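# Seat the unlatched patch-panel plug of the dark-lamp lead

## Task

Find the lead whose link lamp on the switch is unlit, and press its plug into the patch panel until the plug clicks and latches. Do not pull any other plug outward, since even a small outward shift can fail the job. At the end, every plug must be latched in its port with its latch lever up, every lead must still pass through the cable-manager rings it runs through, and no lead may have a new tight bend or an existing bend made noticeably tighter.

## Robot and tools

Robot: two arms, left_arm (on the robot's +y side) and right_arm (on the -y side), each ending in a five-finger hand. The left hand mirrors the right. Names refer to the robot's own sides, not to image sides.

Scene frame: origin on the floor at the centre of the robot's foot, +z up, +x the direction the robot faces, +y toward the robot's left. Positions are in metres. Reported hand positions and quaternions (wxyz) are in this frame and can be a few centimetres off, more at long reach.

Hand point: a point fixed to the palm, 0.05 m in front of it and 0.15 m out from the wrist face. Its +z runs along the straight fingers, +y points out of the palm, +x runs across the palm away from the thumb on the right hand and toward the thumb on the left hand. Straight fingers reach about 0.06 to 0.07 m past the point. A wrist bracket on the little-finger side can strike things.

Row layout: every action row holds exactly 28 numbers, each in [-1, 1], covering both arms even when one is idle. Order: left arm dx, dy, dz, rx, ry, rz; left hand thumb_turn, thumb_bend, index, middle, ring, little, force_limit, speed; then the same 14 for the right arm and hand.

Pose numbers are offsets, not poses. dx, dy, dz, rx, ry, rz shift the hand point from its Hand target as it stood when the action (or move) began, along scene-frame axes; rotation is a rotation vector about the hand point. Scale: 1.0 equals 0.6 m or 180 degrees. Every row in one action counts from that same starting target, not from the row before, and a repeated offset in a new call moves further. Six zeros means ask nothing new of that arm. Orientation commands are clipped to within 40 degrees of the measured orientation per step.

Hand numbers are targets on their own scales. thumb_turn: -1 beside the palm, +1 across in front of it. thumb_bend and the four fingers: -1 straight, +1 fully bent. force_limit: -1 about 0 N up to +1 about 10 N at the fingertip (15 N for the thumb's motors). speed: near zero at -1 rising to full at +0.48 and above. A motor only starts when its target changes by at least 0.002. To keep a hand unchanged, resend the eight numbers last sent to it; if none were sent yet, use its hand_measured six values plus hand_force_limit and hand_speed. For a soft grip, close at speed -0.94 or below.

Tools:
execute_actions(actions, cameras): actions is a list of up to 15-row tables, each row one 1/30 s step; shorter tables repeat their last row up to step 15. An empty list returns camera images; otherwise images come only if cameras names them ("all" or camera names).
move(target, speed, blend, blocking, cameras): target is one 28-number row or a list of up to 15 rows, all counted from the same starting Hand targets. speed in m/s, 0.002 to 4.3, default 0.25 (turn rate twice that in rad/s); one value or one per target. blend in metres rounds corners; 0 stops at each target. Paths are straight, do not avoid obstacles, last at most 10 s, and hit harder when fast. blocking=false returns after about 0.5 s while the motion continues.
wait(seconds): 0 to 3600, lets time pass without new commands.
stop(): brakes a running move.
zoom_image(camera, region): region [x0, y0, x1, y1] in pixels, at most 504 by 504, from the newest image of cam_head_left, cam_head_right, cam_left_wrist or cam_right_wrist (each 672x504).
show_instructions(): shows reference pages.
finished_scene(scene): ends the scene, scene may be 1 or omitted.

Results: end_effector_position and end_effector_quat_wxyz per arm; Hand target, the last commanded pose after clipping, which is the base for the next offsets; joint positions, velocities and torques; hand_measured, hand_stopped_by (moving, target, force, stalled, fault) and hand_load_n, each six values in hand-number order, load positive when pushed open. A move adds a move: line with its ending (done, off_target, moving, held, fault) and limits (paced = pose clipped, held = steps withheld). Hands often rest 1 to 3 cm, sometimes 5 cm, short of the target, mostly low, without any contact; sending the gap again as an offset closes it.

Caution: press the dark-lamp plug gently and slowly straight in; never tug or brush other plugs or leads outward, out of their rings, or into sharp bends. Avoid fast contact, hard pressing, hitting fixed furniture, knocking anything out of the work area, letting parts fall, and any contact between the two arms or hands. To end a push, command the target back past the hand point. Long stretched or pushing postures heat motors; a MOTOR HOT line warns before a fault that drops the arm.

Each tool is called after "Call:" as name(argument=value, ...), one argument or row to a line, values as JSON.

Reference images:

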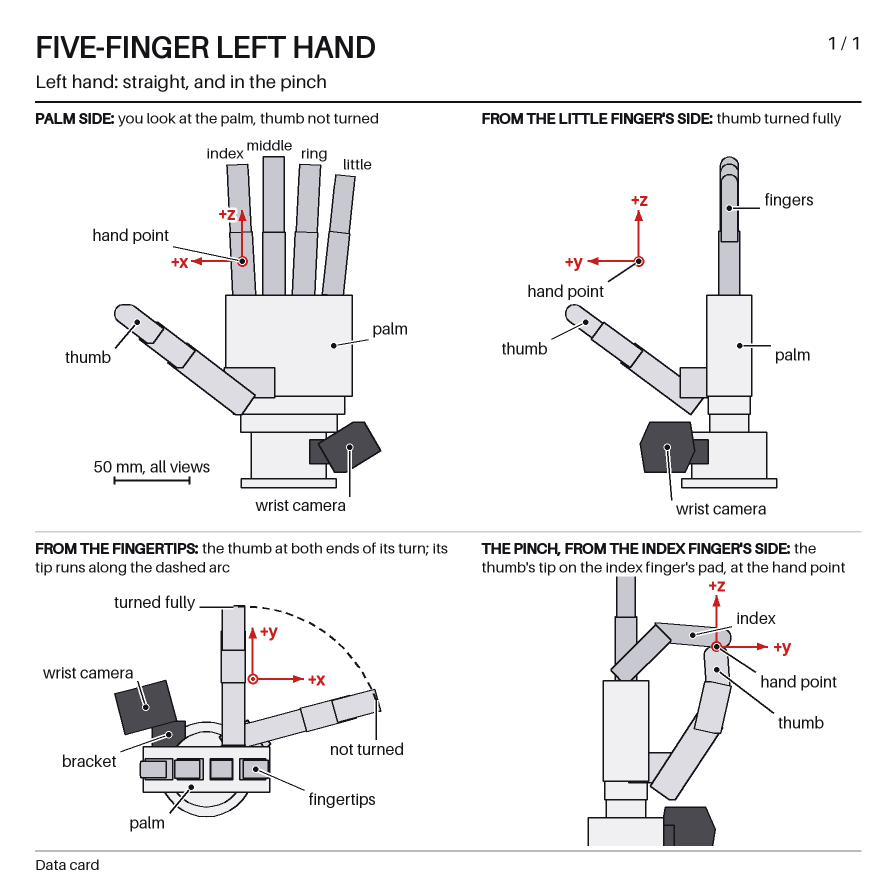

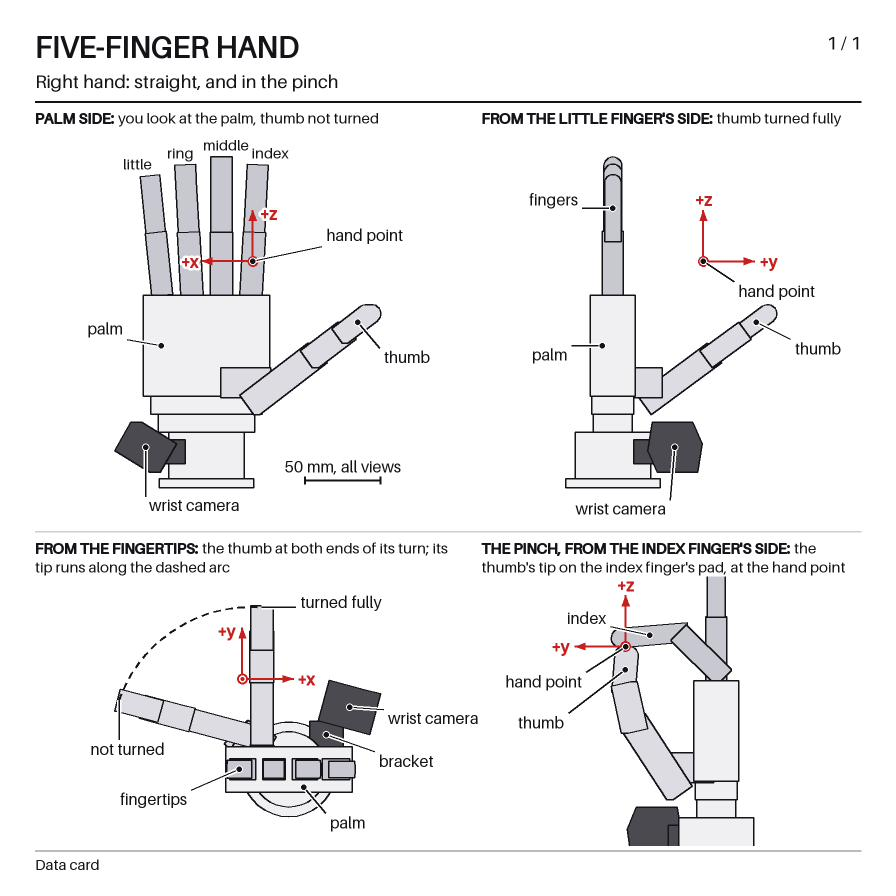

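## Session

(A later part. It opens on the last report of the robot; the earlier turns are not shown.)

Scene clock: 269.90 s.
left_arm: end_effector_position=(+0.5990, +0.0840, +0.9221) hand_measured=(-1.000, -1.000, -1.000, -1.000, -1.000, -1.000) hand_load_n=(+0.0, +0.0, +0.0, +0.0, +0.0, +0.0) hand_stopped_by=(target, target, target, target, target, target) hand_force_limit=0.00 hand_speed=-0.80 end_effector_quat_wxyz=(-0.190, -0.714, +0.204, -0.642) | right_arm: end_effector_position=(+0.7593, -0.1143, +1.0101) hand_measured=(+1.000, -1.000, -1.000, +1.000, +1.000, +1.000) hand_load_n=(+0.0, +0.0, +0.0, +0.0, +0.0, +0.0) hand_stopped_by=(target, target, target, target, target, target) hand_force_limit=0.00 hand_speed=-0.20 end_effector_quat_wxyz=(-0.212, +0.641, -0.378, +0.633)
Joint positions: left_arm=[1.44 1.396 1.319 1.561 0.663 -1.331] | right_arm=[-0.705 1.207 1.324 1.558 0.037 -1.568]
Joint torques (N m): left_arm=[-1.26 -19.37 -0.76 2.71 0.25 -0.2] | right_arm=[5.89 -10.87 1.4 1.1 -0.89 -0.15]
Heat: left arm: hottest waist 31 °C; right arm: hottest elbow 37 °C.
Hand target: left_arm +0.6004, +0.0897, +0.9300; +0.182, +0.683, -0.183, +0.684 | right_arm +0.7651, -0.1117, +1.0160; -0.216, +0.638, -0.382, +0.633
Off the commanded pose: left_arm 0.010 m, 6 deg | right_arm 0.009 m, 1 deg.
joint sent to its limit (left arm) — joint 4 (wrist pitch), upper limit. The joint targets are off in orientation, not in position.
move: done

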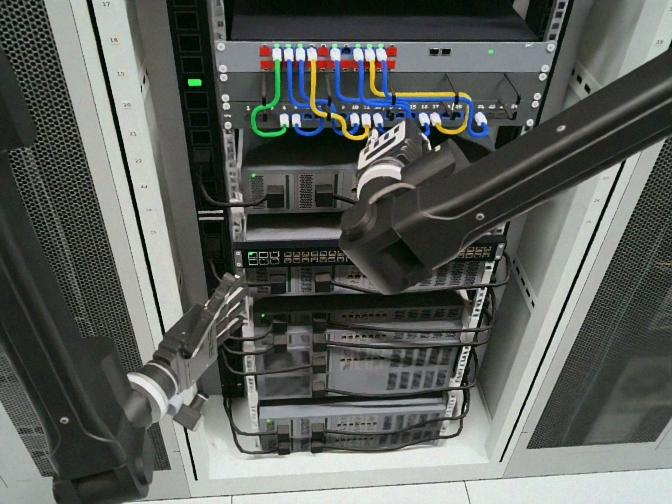

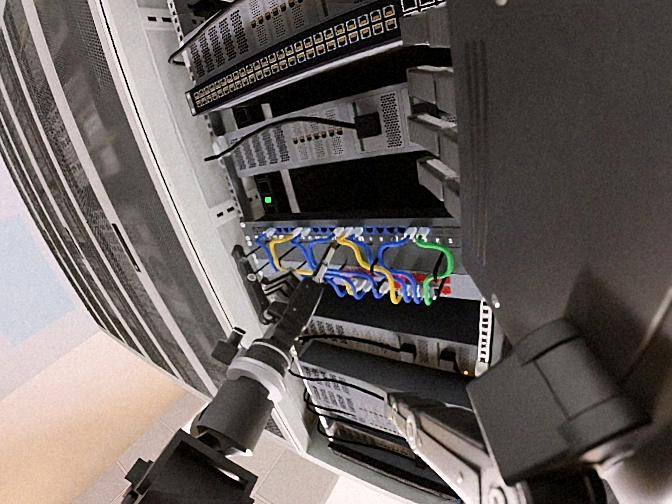

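Call:
move(
  target=[
    [0,0,0,0,0,0,-1,-1,-1,-1,-1,-1,0.0,-0.8,0.018,0.003,-0.0078,0,0,0,1,-1,-1,1,1,1,0.0,-0.2],
    [0,0,0,0,0,0,-1,-1,-1,-1,-1,-1,0.0,-0.8,0.0313,0.0145,-0.0235,0,0,0,1,-1,-1,1,1,1,0.0,-0.2],
    [0,0,0,0,0,0,-1,-1,-1,-1,-1,-1,0.0,-0.8,0.0333,0.0183,-0.0268,0,0,0,1,-1,-1,1,1,1,0.0,-0.2],
  ],
  speed=0.03,
  cameras=["cam_head_left","cam_left_wrist"],
)

Call:
zoom_image(
  camera="cam_head_left",
  region=[355, 105, 395, 145],
)

Call:
zoom_image(
  camera="cam_left_wrist",
  region=[318, 225, 358, 265],
)

Scene clock: 272.30 s.
left_arm: end_effector_position=(+0.5990, +0.0840, +0.9221) hand_measured=(-1.000, -1.000, -1.000, -1.000, -1.000, -1.000) hand_load_n=(+0.0, +0.0, +0.0, +0.0, +0.0, +0.0) hand_stopped_by=(target, target, target, target, target, target) hand_force_limit=0.00 hand_speed=-0.80 end_effector_quat_wxyz=(-0.190, -0.714, +0.204, -0.642) | right_arm: end_effector_position=(+0.7866, -0.1173, +1.0061) hand_measured=(+1.000, -1.000, -1.000, +1.000, +1.000, +1.000) hand_load_n=(+0.5, +0.0, +0.0, +0.0, +0.0, +0.0) hand_stopped_by=(target, target, target, target, target, target) hand_force_limit=0.00 hand_speed=-0.20 end_effector_quat_wxyz=(-0.208, +0.633, -0.381, +0.641)
Joint positions: left_arm=[1.44 1.396 1.319 1.561 0.663 -1.331] | right_arm=[-0.705 1.234 1.421 1.514 0.037 -1.568]
Joint torques (N m): left_arm=[-1.73 -19.14 -0.8 2.67 0.26 -0.19] | right_arm=[5.66 -9.29 1.99 1.01 -0.88 -0.11]
Heat: left arm: hottest shoulder 32 °C; right arm: hottest elbow 37 °C.
Hand target: left_arm +0.6004, +0.0897, +0.9300; +0.182, +0.683, -0.183, +0.684 | right_arm +0.7850, -0.1007, +0.9999; -0.216, +0.638, -0.382, +0.633
Off the commanded pose: left_arm 0.010 m, 6 deg | right_arm 0.018 m, 1 deg.
joint sent to its limit (left arm) — joint 4 (wrist pitch), upper limit. The joint targets are off in orientation, not in position.
move: off_target (right_arm)

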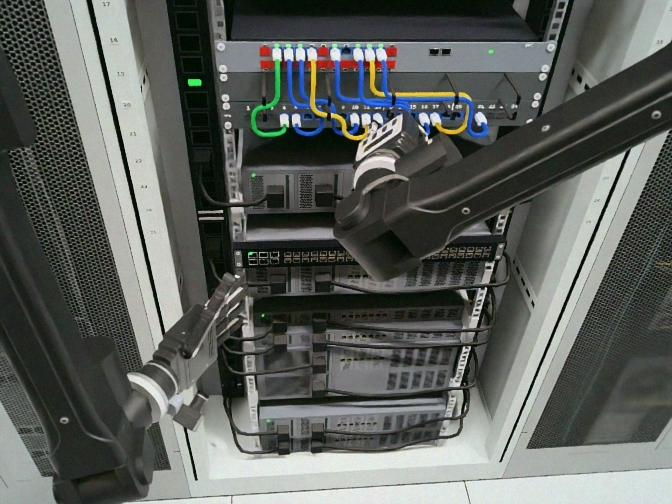

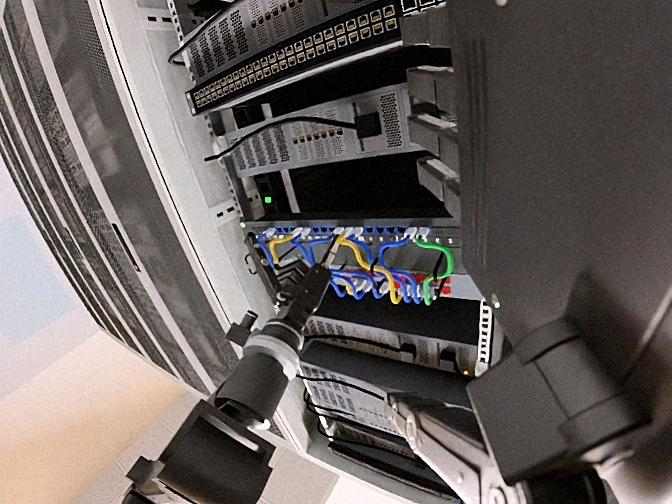

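Scaled by 12.600 from the camera's image (finer frame: 960x720).

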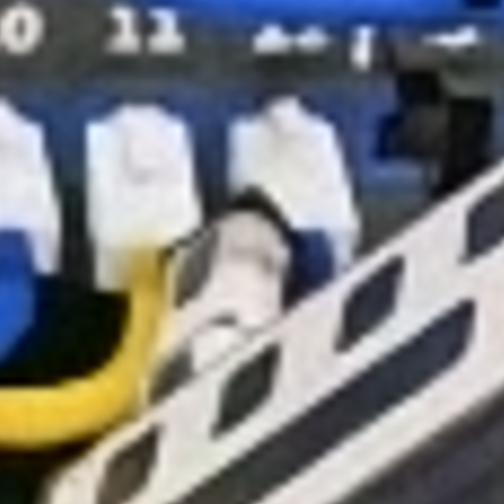

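Scaled by 12.600 from the camera's image (finer frame: 960x720).

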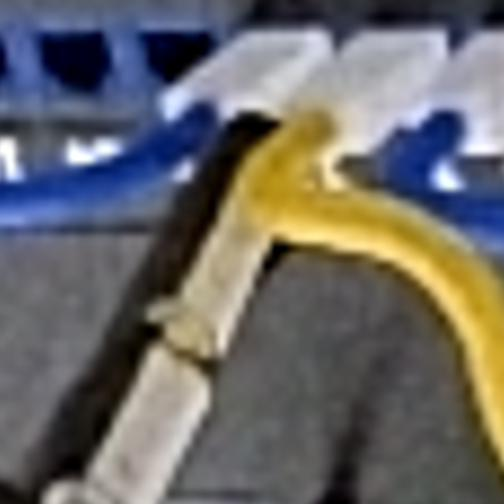

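Call:
move(
  target=[0,0,0,0,0,0,-1,-1,-1,-1,-1,-1,0.0,-0.8,0,0.005,-0.0057,0,0,0,1,-1,-1,1,1,1,0.0,-0.2],
  speed=0.03,
  cameras=["cam_head_left","cam_left_wrist"],
)

Call:
zoom_image(
  camera="cam_head_left",
  region=[355, 105, 395, 145],
)

Call:
zoom_image(
  camera="cam_left_wrist",
  region=[318, 225, 358, 265],
)

Scene clock: 273.00 s.
left_arm: end_effector_position=(+0.5990, +0.0840, +0.9221) hand_measured=(-1.000, -1.000, -1.000, -1.000, -1.000, -1.000) hand_load_n=(-0.5, +0.0, +0.0, +0.0, +0.0, +0.0) hand_stopped_by=(target, target, target, target, target, target) hand_force_limit=0.00 hand_speed=-0.80 end_effector_quat_wxyz=(-0.190, -0.714, +0.204, -0.642) | right_arm: end_effector_position=(+0.7868, -0.1170, +1.0057) hand_measured=(+1.000, -1.000, -1.000, +1.000, +1.000, +1.000) hand_load_n=(+0.0, +0.0, +0.0, +0.5, +0.0, -0.5) hand_stopped_by=(target, target, target, target, target, target) hand_force_limit=0.00 hand_speed=-0.20 end_effector_quat_wxyz=(-0.207, +0.632, -0.382, +0.642)
Joint positions: left_arm=[1.44 1.396 1.319 1.561 0.663 -1.331] | right_arm=[-0.705 1.238 1.425 1.518 0.037 -1.568]
Joint torques (N m): left_arm=[-1.79 -19.43 -0.84 2.69 0.28 -0.19] | right_arm=[5.54 -8.64 2.33 0.96 -0.87 -0.09]
Heat: left arm: hottest shoulder 32 °C; right arm: hottest elbow 37 °C.
Hand target: left_arm +0.6004, +0.0897, +0.9300; +0.182, +0.683, -0.183, +0.684 | right_arm +0.7850, -0.0977, +0.9965; -0.216, +0.638, -0.382, +0.633
Off the commanded pose: left_arm 0.010 m, 6 deg | right_arm 0.021 m, 2 deg.
joint sent to its limit (left arm) — joint 4 (wrist pitch), upper limit. The joint targets are off in orientation, not in position.
move: off_target (right_arm)

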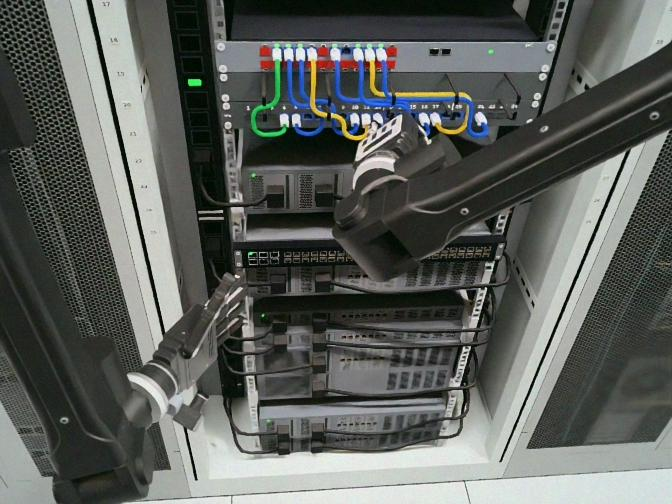

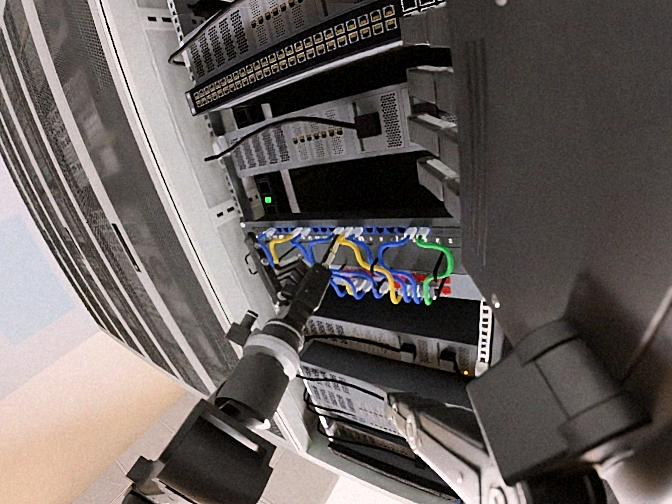

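Scaled by 12.600 from the camera's image (finer frame: 960x720).

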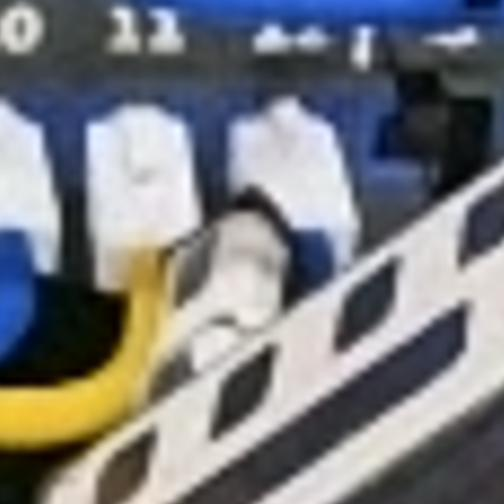

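Scaled by 12.600 from the camera's image (finer frame: 960x720).

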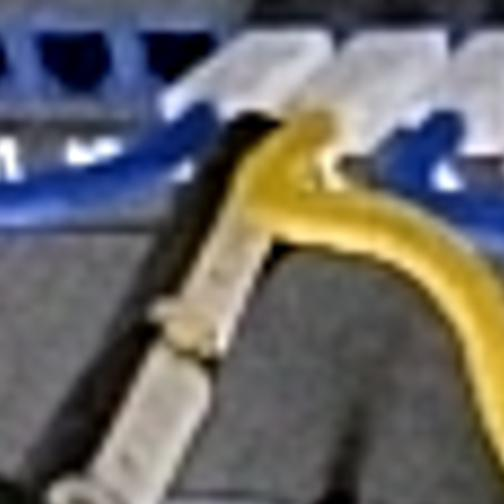

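Call:
move(
  target=[
    [0,0,0,0,0,0,-1,-1,-1,-1,-1,-1,0.0,-0.8,-0.0667,-0.009,0.0282,0,0,0,1,-1,-1,1,1,1,0.0,-0.2],
    [0,0,0,0,0,0,-1,-1,-1,-1,-1,-1,0.0,-0.8,-0.0667,-0.0252,0.0465,0.0072,0.0305,0.027,1,-1,-1,1,1,1,0.0,-0.2],
  ],
  speed=0.05,
  cameras=["cam_head_left","cam_left_wrist"],
)

Call:
zoom_image(
  camera="cam_head_left",
  region=[355, 105, 395, 145],
)

Call:
zoom_image(
  camera="cam_left_wrist",
  region=[318, 225, 358, 265],
)

Scene clock: 278.00 s.
left_arm: end_effector_position=(+0.5990, +0.0840, +0.9221) hand_measured=(-1.000, -1.000, -1.000, -1.000, -1.000, -1.000) hand_load_n=(-0.5, +0.0, +0.0, +0.0, +0.0, +0.0) hand_stopped_by=(target, target, target, target, target, target) hand_force_limit=0.00 hand_speed=-0.80 end_effector_quat_wxyz=(-0.190, -0.714, +0.204, -0.642) | right_arm: end_effector_position=(+0.7442, -0.1144, +1.0185) hand_measured=(+1.000, -1.000, -1.000, +1.000, +1.000, +1.000) hand_load_n=(+0.0, +0.5, +0.0, +0.0, +0.0, +0.0) hand_stopped_by=(target, target, target, target, target, target) hand_force_limit=0.00 hand_speed=-0.20 end_effector_quat_wxyz=(-0.228, +0.681, -0.368, +0.591)
Joint positions: left_arm=[1.44 1.396 1.319 1.561 0.663 -1.331] | right_arm=[-0.683 1.106 1.214 1.448 0.053 -1.591]
Joint torques (N m): left_arm=[-1.2 -19.31 -0.79 2.55 0.25 -0.2] | right_arm=[4.84 -11.11 0.21 1.07 -0.65 -0.18]
Heat: left arm: hottest shoulder 32 °C; right arm: hottest elbow 37 °C.
Hand target: left_arm +0.6004, +0.0897, +0.9300; +0.182, +0.683, -0.183, +0.684 | right_arm +0.7449, -0.1127, +1.0242; -0.231, +0.681, -0.372, +0.587
Off the commanded pose: left_arm 0.010 m, 6 deg | right_arm 0.006 m, 1 deg.
joint sent to its limit (left arm) — joint 4 (wrist pitch), upper limit. The joint targets are off in orientation, not in position.
move: done

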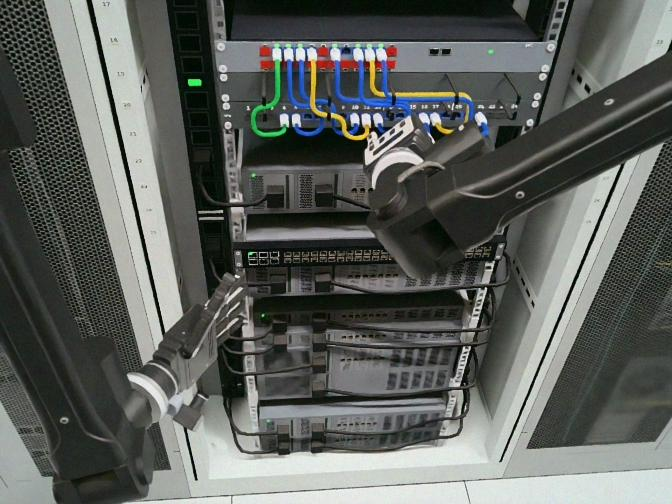

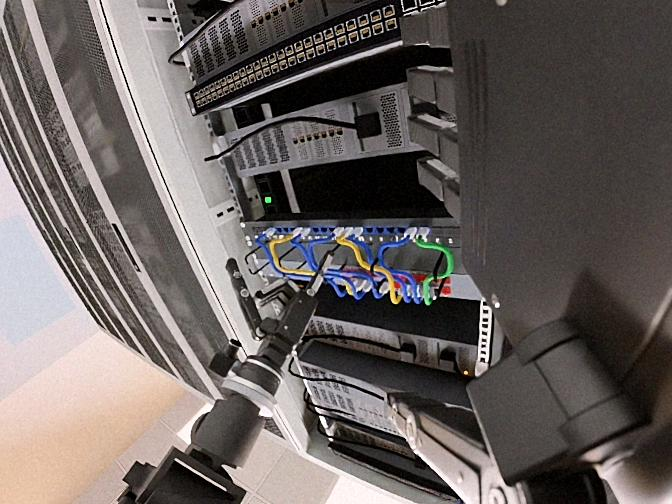

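Scaled by 12.600 from the camera's image (finer frame: 960x720).

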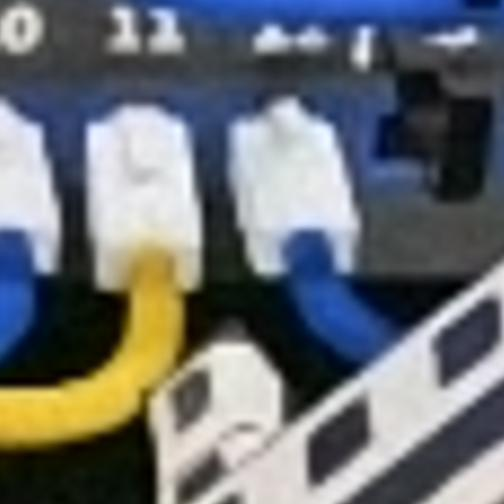

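Scaled by 12.600 from the camera's image (finer frame: 960x720).

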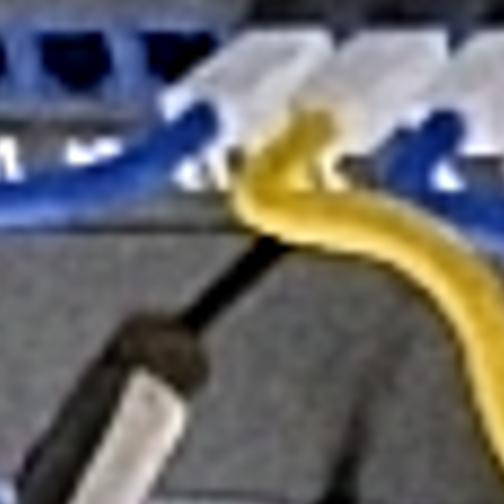

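Call:
move(
  target=[
    [0,0,0,0,0,0,-1,-1,-1,-1,-1,-1,0.0,-0.8,0,-0.0317,-0.028,0,0,0,1,-1,-1,1,1,1,0.0,-0.2],
    [0,0,0,0,0,0,-1,-1,-1,-1,-1,-1,0.0,-0.8,0,-0.0017,-0.0015,0,0,0,1,-1,-1,1,1,1,0.0,-0.2],
  ],
  speed=0.04,
)

Scene clock: 281.03 s.
left_arm: end_effector_position=(+0.5990, +0.0840, +0.9221) hand_measured=(-1.000, -1.000, -1.000, -1.000, -1.000, -1.000) hand_load_n=(+0.0, +0.0, +0.0, +0.0, +0.0, +0.0) hand_stopped_by=(target, target, target, target, target, target) hand_force_limit=0.00 hand_speed=-0.80 end_effector_quat_wxyz=(-0.190, -0.714, +0.204, -0.642) | right_arm: end_effector_position=(+0.7457, -0.1157, +1.0176) hand_measured=(+1.000, -1.000, -1.000, +1.000, +1.000, +1.000) hand_load_n=(+0.0, +0.0, +0.0, +0.0, +0.0, +0.0) hand_stopped_by=(target, target, target, target, target, target) hand_force_limit=0.00 hand_speed=-0.20 end_effector_quat_wxyz=(-0.230, +0.684, -0.367, +0.587)
Joint positions: left_arm=[1.44 1.396 1.319 1.561 0.663 -1.331] | right_arm=[-0.687 1.098 1.214 1.429 0.053 -1.586]
Joint torques (N m): left_arm=[-1.44 -19.9 -0.72 2.61 0.24 -0.23] | right_arm=[4.72 -10.52 0.28 1.81 -0.65 -0.16]
Heat: left arm: hottest shoulder 32 °C; right arm: hottest elbow 37 °C.
Hand target: left_arm +0.6004, +0.0897, +0.9300; +0.182, +0.683, -0.183, +0.684 | right_arm +0.7450, -0.1138, +1.0234; -0.231, +0.681, -0.372, +0.587
Off the commanded pose: left_arm 0.010 m, 6 deg | right_arm 0.006 m, 1 deg.
joint sent to its limit (left arm) — joint 4 (wrist pitch), upper limit. The joint targets are off in orientation, not in position.
move: done

Call:
move(
  target=[0,0,0,0,0,0,-1,-1,-1,-1,-1,-1,0.0,-0.8,0.0383,-0.0013,-0.0087,0,0,0,1,-1,-1,1,1,1,0.0,-0.2],
  speed=0.03,
  cameras=["cam_head_left","cam_left_wrist"],
)

Call:
zoom_image(
  camera="cam_head_left",
  region=[355, 105, 395, 145],
)

Call:
zoom_image(
  camera="cam_left_wrist",
  region=[318, 225, 358, 265],
)

Scene clock: 282.47 s.
left_arm: end_effector_position=(+0.5990, +0.0840, +0.9221) hand_measured=(-1.000, -1.000, -1.000, -1.000, -1.000, -1.000) hand_load_n=(-0.5, +0.0, +0.0, +0.0, +0.0, +0.0) hand_stopped_by=(target, target, target, target, target, target) hand_force_limit=0.00 hand_speed=-0.80 end_effector_quat_wxyz=(-0.190, -0.714, +0.204, -0.642) | right_arm: end_effector_position=(+0.7664, -0.1232, +1.0187) hand_measured=(+1.000, -1.000, -1.000, +1.000, +1.000, +1.000) hand_load_n=(+0.0, +0.0, +0.0, +0.0, +0.0, +0.0) hand_stopped_by=(target, target, target, target, target, target) hand_force_limit=0.00 hand_speed=-0.20 end_effector_quat_wxyz=(-0.227, +0.680, -0.369, +0.592)
Joint positions: left_arm=[1.44 1.396 1.319 1.561 0.663 -1.331] | right_arm=[-0.687 1.098 1.268 1.389 0.053 -1.587]
Joint torques (N m): left_arm=[-1.14 -19.43 -0.9 2.59 0.27 -0.2] | right_arm=[4.6 -9.82 1.72 1.17 -0.65 -0.16]
Heat: left arm: hottest shoulder 32 °C; right arm: hottest elbow 37 °C.
Hand target: left_arm +0.6004, +0.0897, +0.9300; +0.182, +0.683, -0.183, +0.684 | right_arm +0.7680, -0.1146, +1.0182; -0.231, +0.681, -0.372, +0.587
Off the commanded pose: left_arm 0.010 m, 6 deg | right_arm 0.009 m, 1 deg.
joint sent to its limit (left arm) — joint 4 (wrist pitch), upper limit. The joint targets are off in orientation, not in position.
move: done

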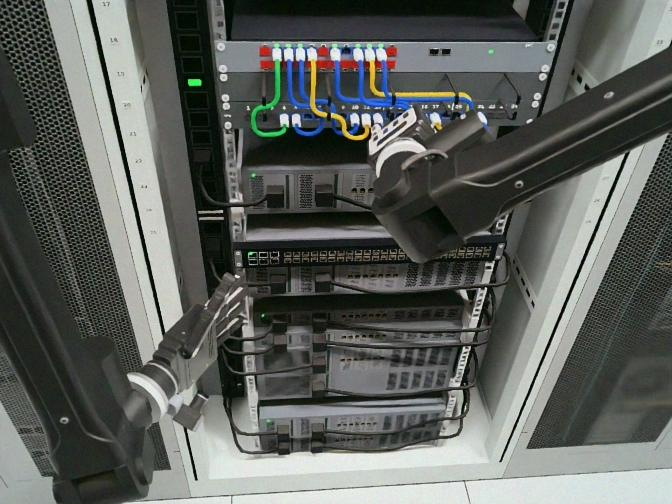

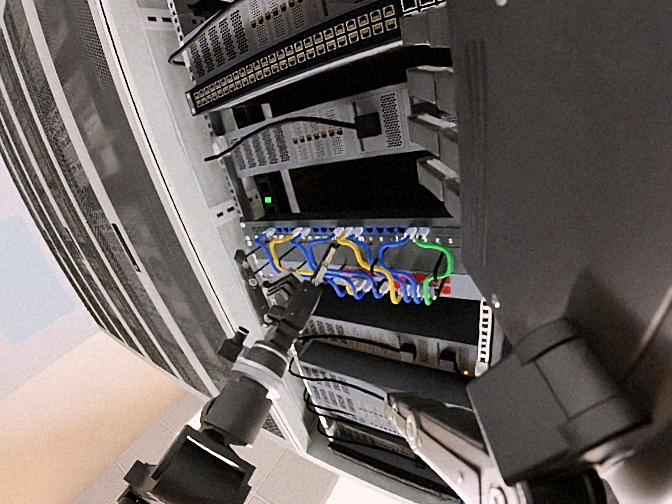

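Scaled by 12.600 from the camera's image (finer frame: 960x720).

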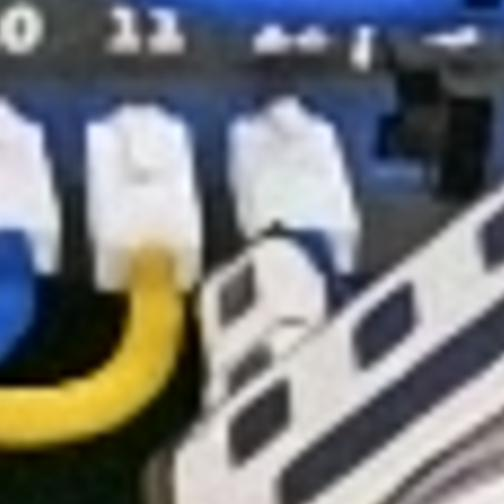

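Scaled by 12.600 from the camera's image (finer frame: 960x720).

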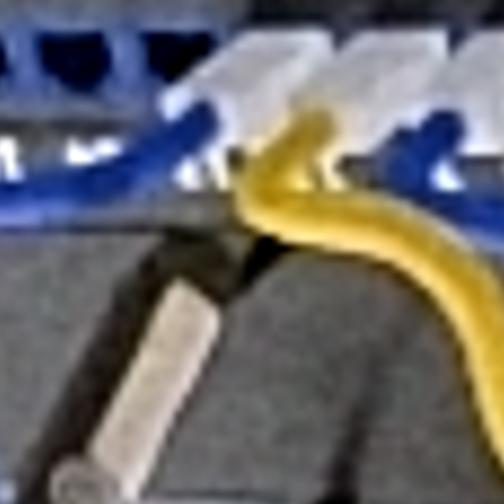

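Call:
move(
  target=[
    [0,0,0,0,0,0,-1,-1,-1,-1,-1,-1,0.0,-0.8,0.0132,0.0048,-0.0083,0,0,0,1,-1,-1,1,1,1,0.0,-0.2],
    [0,0,0,0,0,0,-1,-1,-1,-1,-1,-1,0.0,-0.8,0.025,0.0118,-0.018,0,0,0,1,-1,-1,1,1,1,0.0,-0.2],
  ],
  speed=0.03,
  cameras=["cam_head_left","cam_left_wrist"],
)

Call:
zoom_image(
  camera="cam_head_left",
  region=[355, 105, 395, 145],
)

Call:
zoom_image(
  camera="cam_left_wrist",
  region=[318, 225, 358, 265],
)

Scene clock: 284.53 s.
left_arm: end_effector_position=(+0.5990, +0.0840, +0.9221) hand_measured=(-1.000, -1.000, -1.000, -1.000, -1.000, -1.000) hand_load_n=(+0.0, +0.0, -0.5, +0.0, +0.0, +0.0) hand_stopped_by=(target, target, target, target, target, target) hand_force_limit=0.00 hand_speed=-0.80 end_effector_quat_wxyz=(-0.190, -0.714, +0.204, -0.642) | right_arm: end_effector_position=(+0.7844, -0.1219, +1.0135) hand_measured=(+1.000, -1.000, -1.000, +1.000, +1.000, +1.000) hand_load_n=(+0.0, +0.0, +0.0, +0.0, +0.0, +0.0) hand_stopped_by=(target, target, target, target, target, target) hand_force_limit=0.00 hand_speed=-0.20 end_effector_quat_wxyz=(-0.225, +0.676, -0.370, +0.596)
Joint positions: left_arm=[1.44 1.396 1.319 1.561 0.663 -1.331] | right_arm=[-0.687 1.125 1.335 1.361 0.053 -1.587]
Joint torques (N m): left_arm=[-1.26 -19.84 -0.85 2.69 0.26 -0.2] | right_arm=[4.72 -9.05 2.02 0.96 -0.65 -0.11]
Heat: left arm: hottest shoulder 32 °C; right arm: hottest elbow 36 °C.
Hand target: left_arm +0.6004, +0.0897, +0.9300; +0.182, +0.683, -0.183, +0.684 | right_arm +0.7830, -0.1075, +1.0074; -0.231, +0.681, -0.372, +0.587
Off the commanded pose: left_arm 0.010 m, 6 deg | right_arm 0.016 m, 1 deg.
joint sent to its limit (left arm) — joint 4 (wrist pitch), upper limit. The joint targets are off in orientation, not in position.
move: off_target (right_arm)

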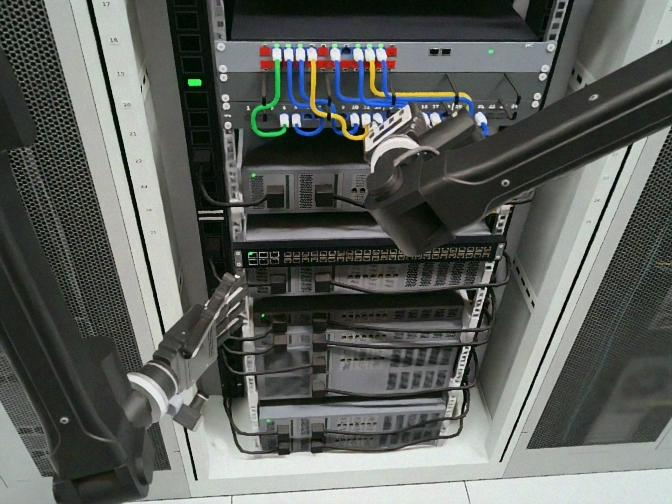

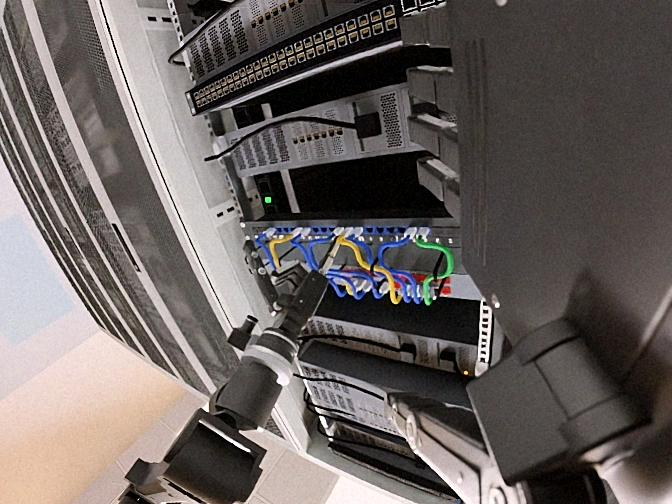

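Scaled by 12.600 from the camera's image (finer frame: 960x720).

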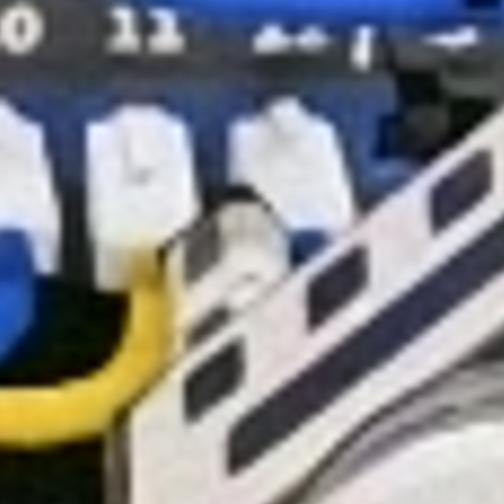

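Scaled by 12.600 from the camera's image (finer frame: 960x720).

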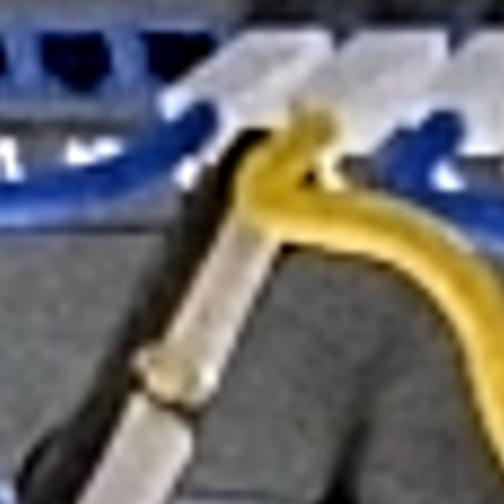

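Call:
move(
  target=[0,0,0,0,0,0,-1,-1,-1,-1,-1,-1,0.0,-0.8,0.005,0.0022,-0.0038,0,0,0,1,-1,-1,1,1,1,0.0,-0.2],
  speed=0.02,
  cameras=["cam_head_left","cam_left_wrist"],
)

Call:
zoom_image(
  camera="cam_head_left",
  region=[355, 105, 395, 145],
)

Call:
zoom_image(
  camera="cam_left_wrist",
  region=[318, 225, 358, 265],
)

Scene clock: 285.30 s.
left_arm: end_effector_position=(+0.5990, +0.0840, +0.9221) hand_measured=(-1.000, -1.000, -1.000, -1.000, -1.000, -1.000) hand_load_n=(+0.0, +0.0, +0.0, +0.0, +0.0, +0.0) hand_stopped_by=(target, target, target, target, target, target) hand_force_limit=0.00 hand_speed=-0.80 end_effector_quat_wxyz=(-0.190, -0.714, +0.204, -0.642) | right_arm: end_effector_position=(+0.7862, -0.1217, +1.0129) hand_measured=(+1.000, -1.000, -1.000, +1.000, +1.000, +1.000) hand_load_n=(+0.0, +0.0, +0.0, +0.0, +0.0, +0.0) hand_stopped_by=(target, target, target, target, target, target) hand_force_limit=0.00 hand_speed=-0.20 end_effector_quat_wxyz=(-0.225, +0.675, -0.370, +0.597)
Joint positions: left_arm=[1.44 1.396 1.319 1.561 0.663 -1.331] | right_arm=[-0.687 1.129 1.343 1.359 0.053 -1.587]
Joint torques (N m): left_arm=[-0.67 -19.02 -0.92 2.55 0.25 -0.23] | right_arm=[4.42 -8.94 2.44 0.77 -0.66 -0.11]
Heat: left arm: hottest shoulder 32 °C; right arm: hottest elbow 36 °C.
Hand target: left_arm +0.6004, +0.0897, +0.9300; +0.182, +0.683, -0.183, +0.684 | right_arm +0.7859, -0.1061, +1.0051; -0.231, +0.681, -0.372, +0.587
Off the commanded pose: left_arm 0.010 m, 6 deg | right_arm 0.017 m, 1 deg.
joint sent to its limit (left arm) — joint 4 (wrist pitch), upper limit. The joint targets are off in orientation, not in position.
move: off_target (right_arm)

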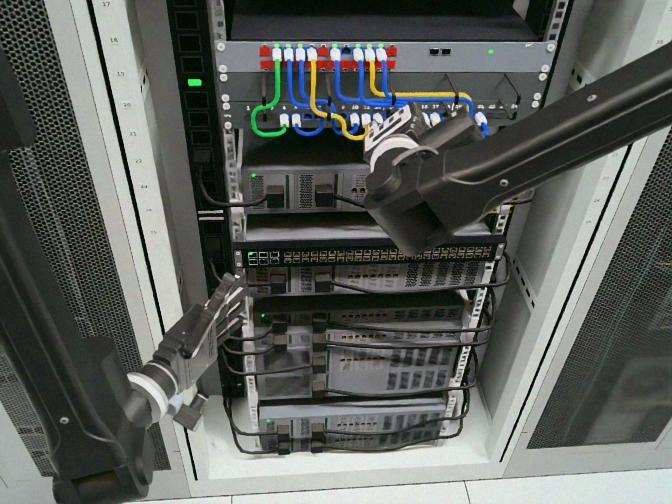

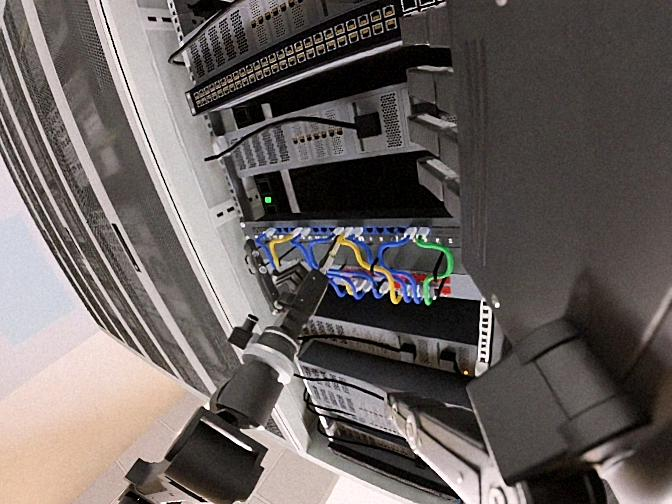

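Scaled by 12.600 from the camera's image (finer frame: 960x720).

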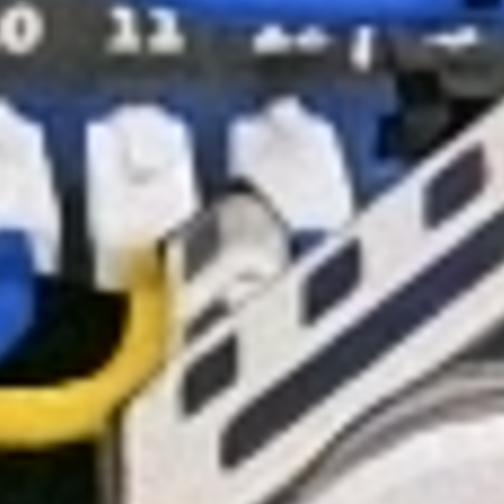

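Scaled by 12.600 from the camera's image (finer frame: 960x720).

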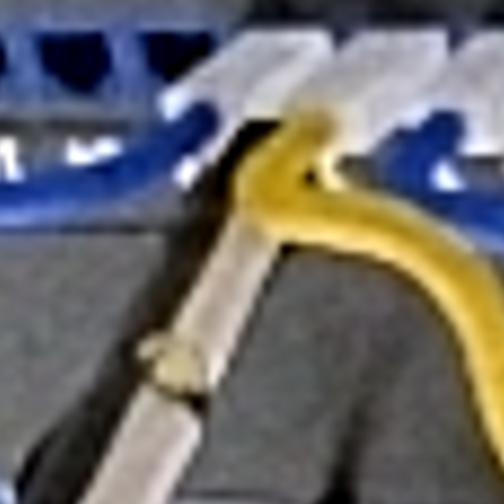

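Call:
move(
  target=[0,0,0,0,0,0,-1,-1,-1,-1,-1,-1,0.0,-0.8,0.02,0.0,-0.003,0,0,0,1,-1,-1,1,1,1,0.0,-0.2],
  speed=0.02,
  cameras=["cam_head_left","cam_left_wrist"],
)

Call:
zoom_image(
  camera="cam_head_left",
  region=[355, 105, 395, 145],
)

Call:
zoom_image(
  camera="cam_left_wrist",
  region=[318, 225, 358, 265],
)

Scene clock: 286.27 s.
left_arm: end_effector_position=(+0.5990, +0.0840, +0.9221) hand_measured=(-1.000, -1.000, -1.000, -1.000, -1.000, -1.000) hand_load_n=(+0.0, +0.0, +0.0, +0.0, +0.0, +0.0) hand_stopped_by=(target, target, target, target, target, target) hand_force_limit=0.00 hand_speed=-0.80 end_effector_quat_wxyz=(-0.190, -0.714, +0.204, -0.642) | right_arm: end_effector_position=(+0.7871, -0.1209, +1.0120) hand_measured=(+1.000, -1.000, -1.000, +1.000, +1.000, +1.000) hand_load_n=(+0.5, +0.0, -0.5, +0.0, +0.0, +0.0) hand_stopped_by=(target, target, target, target, target, target) hand_force_limit=0.00 hand_speed=-0.20 end_effector_quat_wxyz=(-0.225, +0.676, -0.370, +0.596)
Joint positions: left_arm=[1.44 1.396 1.319 1.561 0.663 -1.331] | right_arm=[-0.687 1.131 1.348 1.356 0.053 -1.587]
Joint torques (N m): left_arm=[-1.49 -19.25 -0.94 2.77 0.27 -0.2] | right_arm=[4.66 -8.64 4.53 -0.29 -0.67 -0.13]
Heat: left arm: hottest shoulder 32 °C; right arm: hottest elbow 36 °C.
Hand target: left_arm +0.6004, +0.0897, +0.9300; +0.182, +0.683, -0.183, +0.684 | right_arm +0.7980, -0.1062, +1.0033; -0.231, +0.681, -0.372, +0.587
Off the commanded pose: left_arm 0.010 m, 6 deg | right_arm 0.020 m, 1 deg.
joint sent to its limit (left arm) — joint 4 (wrist pitch), upper limit. The joint targets are off in orientation, not in position.
move: off_target (right_arm)

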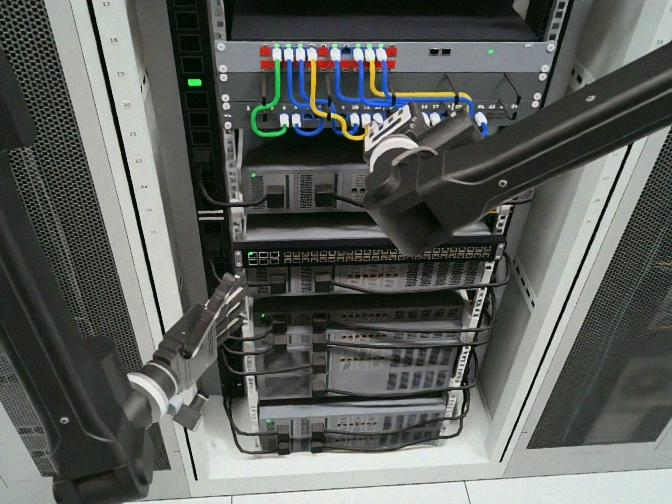

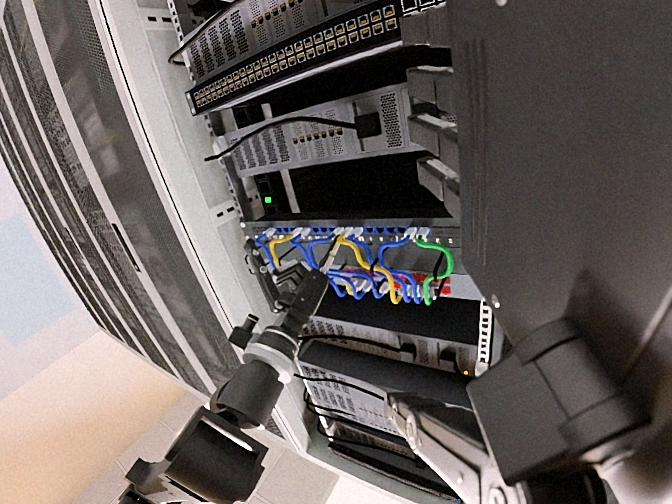

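Scaled by 12.600 from the camera's image (finer frame: 960x720).

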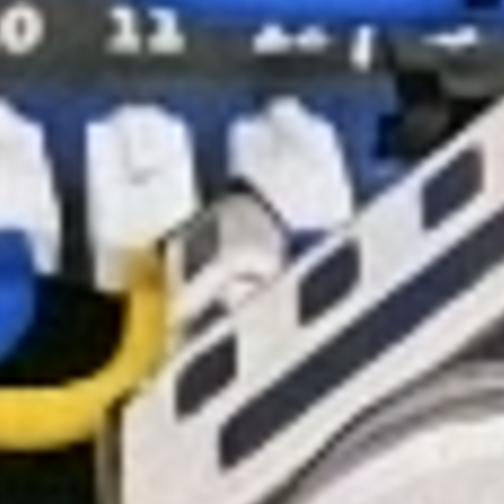

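Scaled by 12.600 from the camera's image (finer frame: 960x720).

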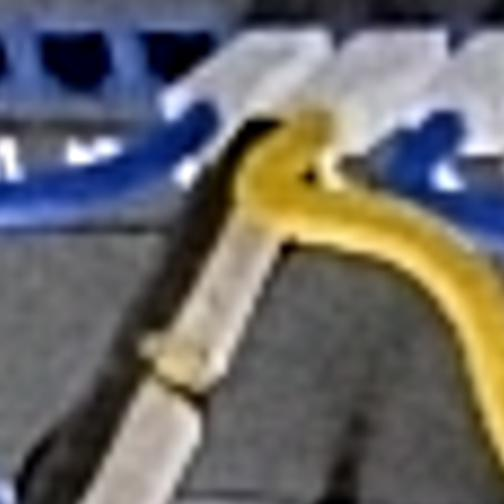

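Call:
move(
  target=[0,0,0,0,0,0,-1,-1,-1,-1,-1,-1,0.0,-0.8,0.05,0.0,-0.003,0,0,0,1,-1,-1,1,1,1,0.0,-0.2],
  speed=0.02,
  cameras=["cam_head_left","cam_left_wrist"],
)

Call:
zoom_image(
  camera="cam_head_left",
  region=[355, 105, 395, 145],
)

Call:
zoom_image(
  camera="cam_left_wrist",
  region=[318, 225, 358, 265],
)

Scene clock: 288.23 s.
left_arm: end_effector_position=(+0.5990, +0.0840, +0.9221) hand_measured=(-1.000, -1.000, -1.000, -1.000, -1.000, -1.000) hand_load_n=(-0.5, -0.5, +0.0, +0.0, +0.0, +0.0) hand_stopped_by=(target, target, target, target, target, target) hand_force_limit=0.00 hand_speed=-0.80 end_effector_quat_wxyz=(-0.190, -0.714, +0.204, -0.642) | right_arm: end_effector_position=(+0.7887, -0.1204, +1.0132) hand_measured=(+1.000, -1.000, -1.000, +1.000, +1.000, +1.000) hand_load_n=(+0.5, +0.0, -3.5, +0.0, +0.0, +0.0) hand_stopped_by=(target, target, target, target, target, target) hand_force_limit=0.00 hand_speed=-0.20 end_effector_quat_wxyz=(-0.219, +0.678, -0.370, +0.596)
Joint positions: left_arm=[1.44 1.396 1.319 1.561 0.663 -1.331] | right_arm=[-0.676 1.133 1.354 1.352 0.061 -1.607]
Joint torques (N m): left_arm=[-1.67 -19.31 -0.8 2.74 0.28 -0.16] | right_arm=[5.13 -7.82 9.07 -2.7 -1.04 -0.05]
Heat: left arm: hottest shoulder 32 °C; right arm: hottest elbow 37 °C.
Hand target: left_arm +0.6004, +0.0897, +0.9300; +0.182, +0.683, -0.183, +0.684 | right_arm +0.8279, -0.1062, +1.0015; -0.231, +0.681, -0.372, +0.587
Off the commanded pose: left_arm 0.010 m, 6 deg | right_arm 0.043 m, 2 deg.
joint sent to its limit (left arm) — joint 4 (wrist pitch), upper limit. The joint targets are off in orientation, not in position.
move: off_target (right_arm)

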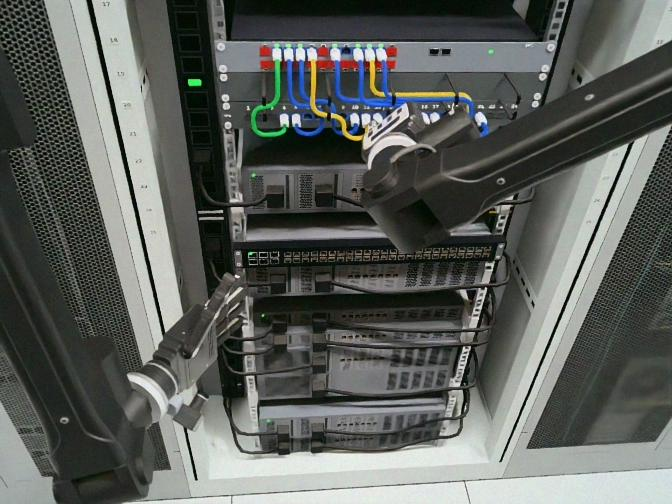

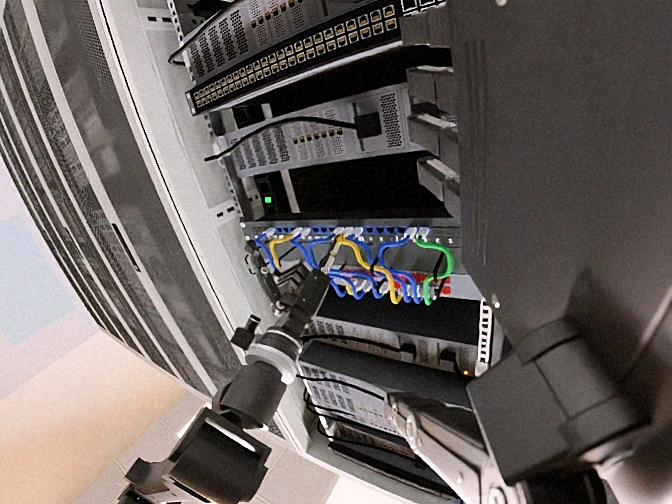

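Scaled by 12.600 from the camera's image (finer frame: 960x720).

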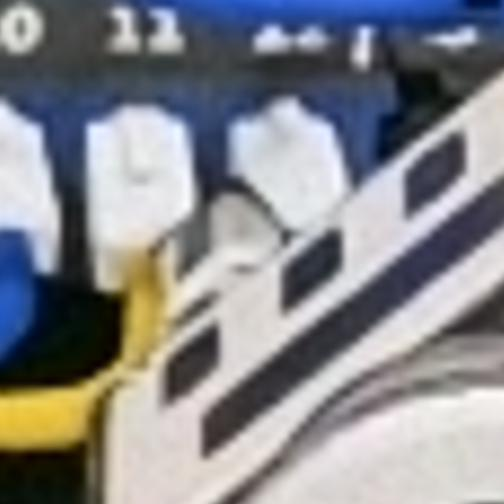

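Scaled by 12.600 from the camera's image (finer frame: 960x720).

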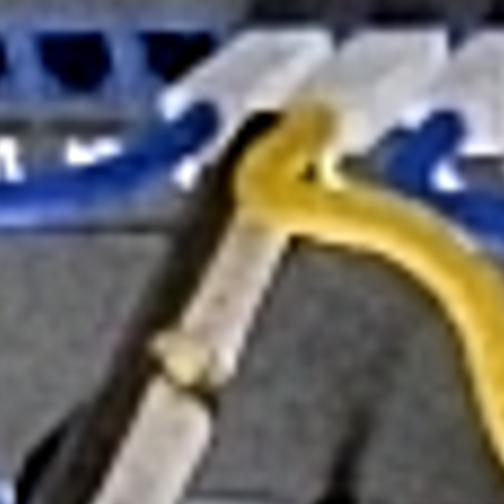

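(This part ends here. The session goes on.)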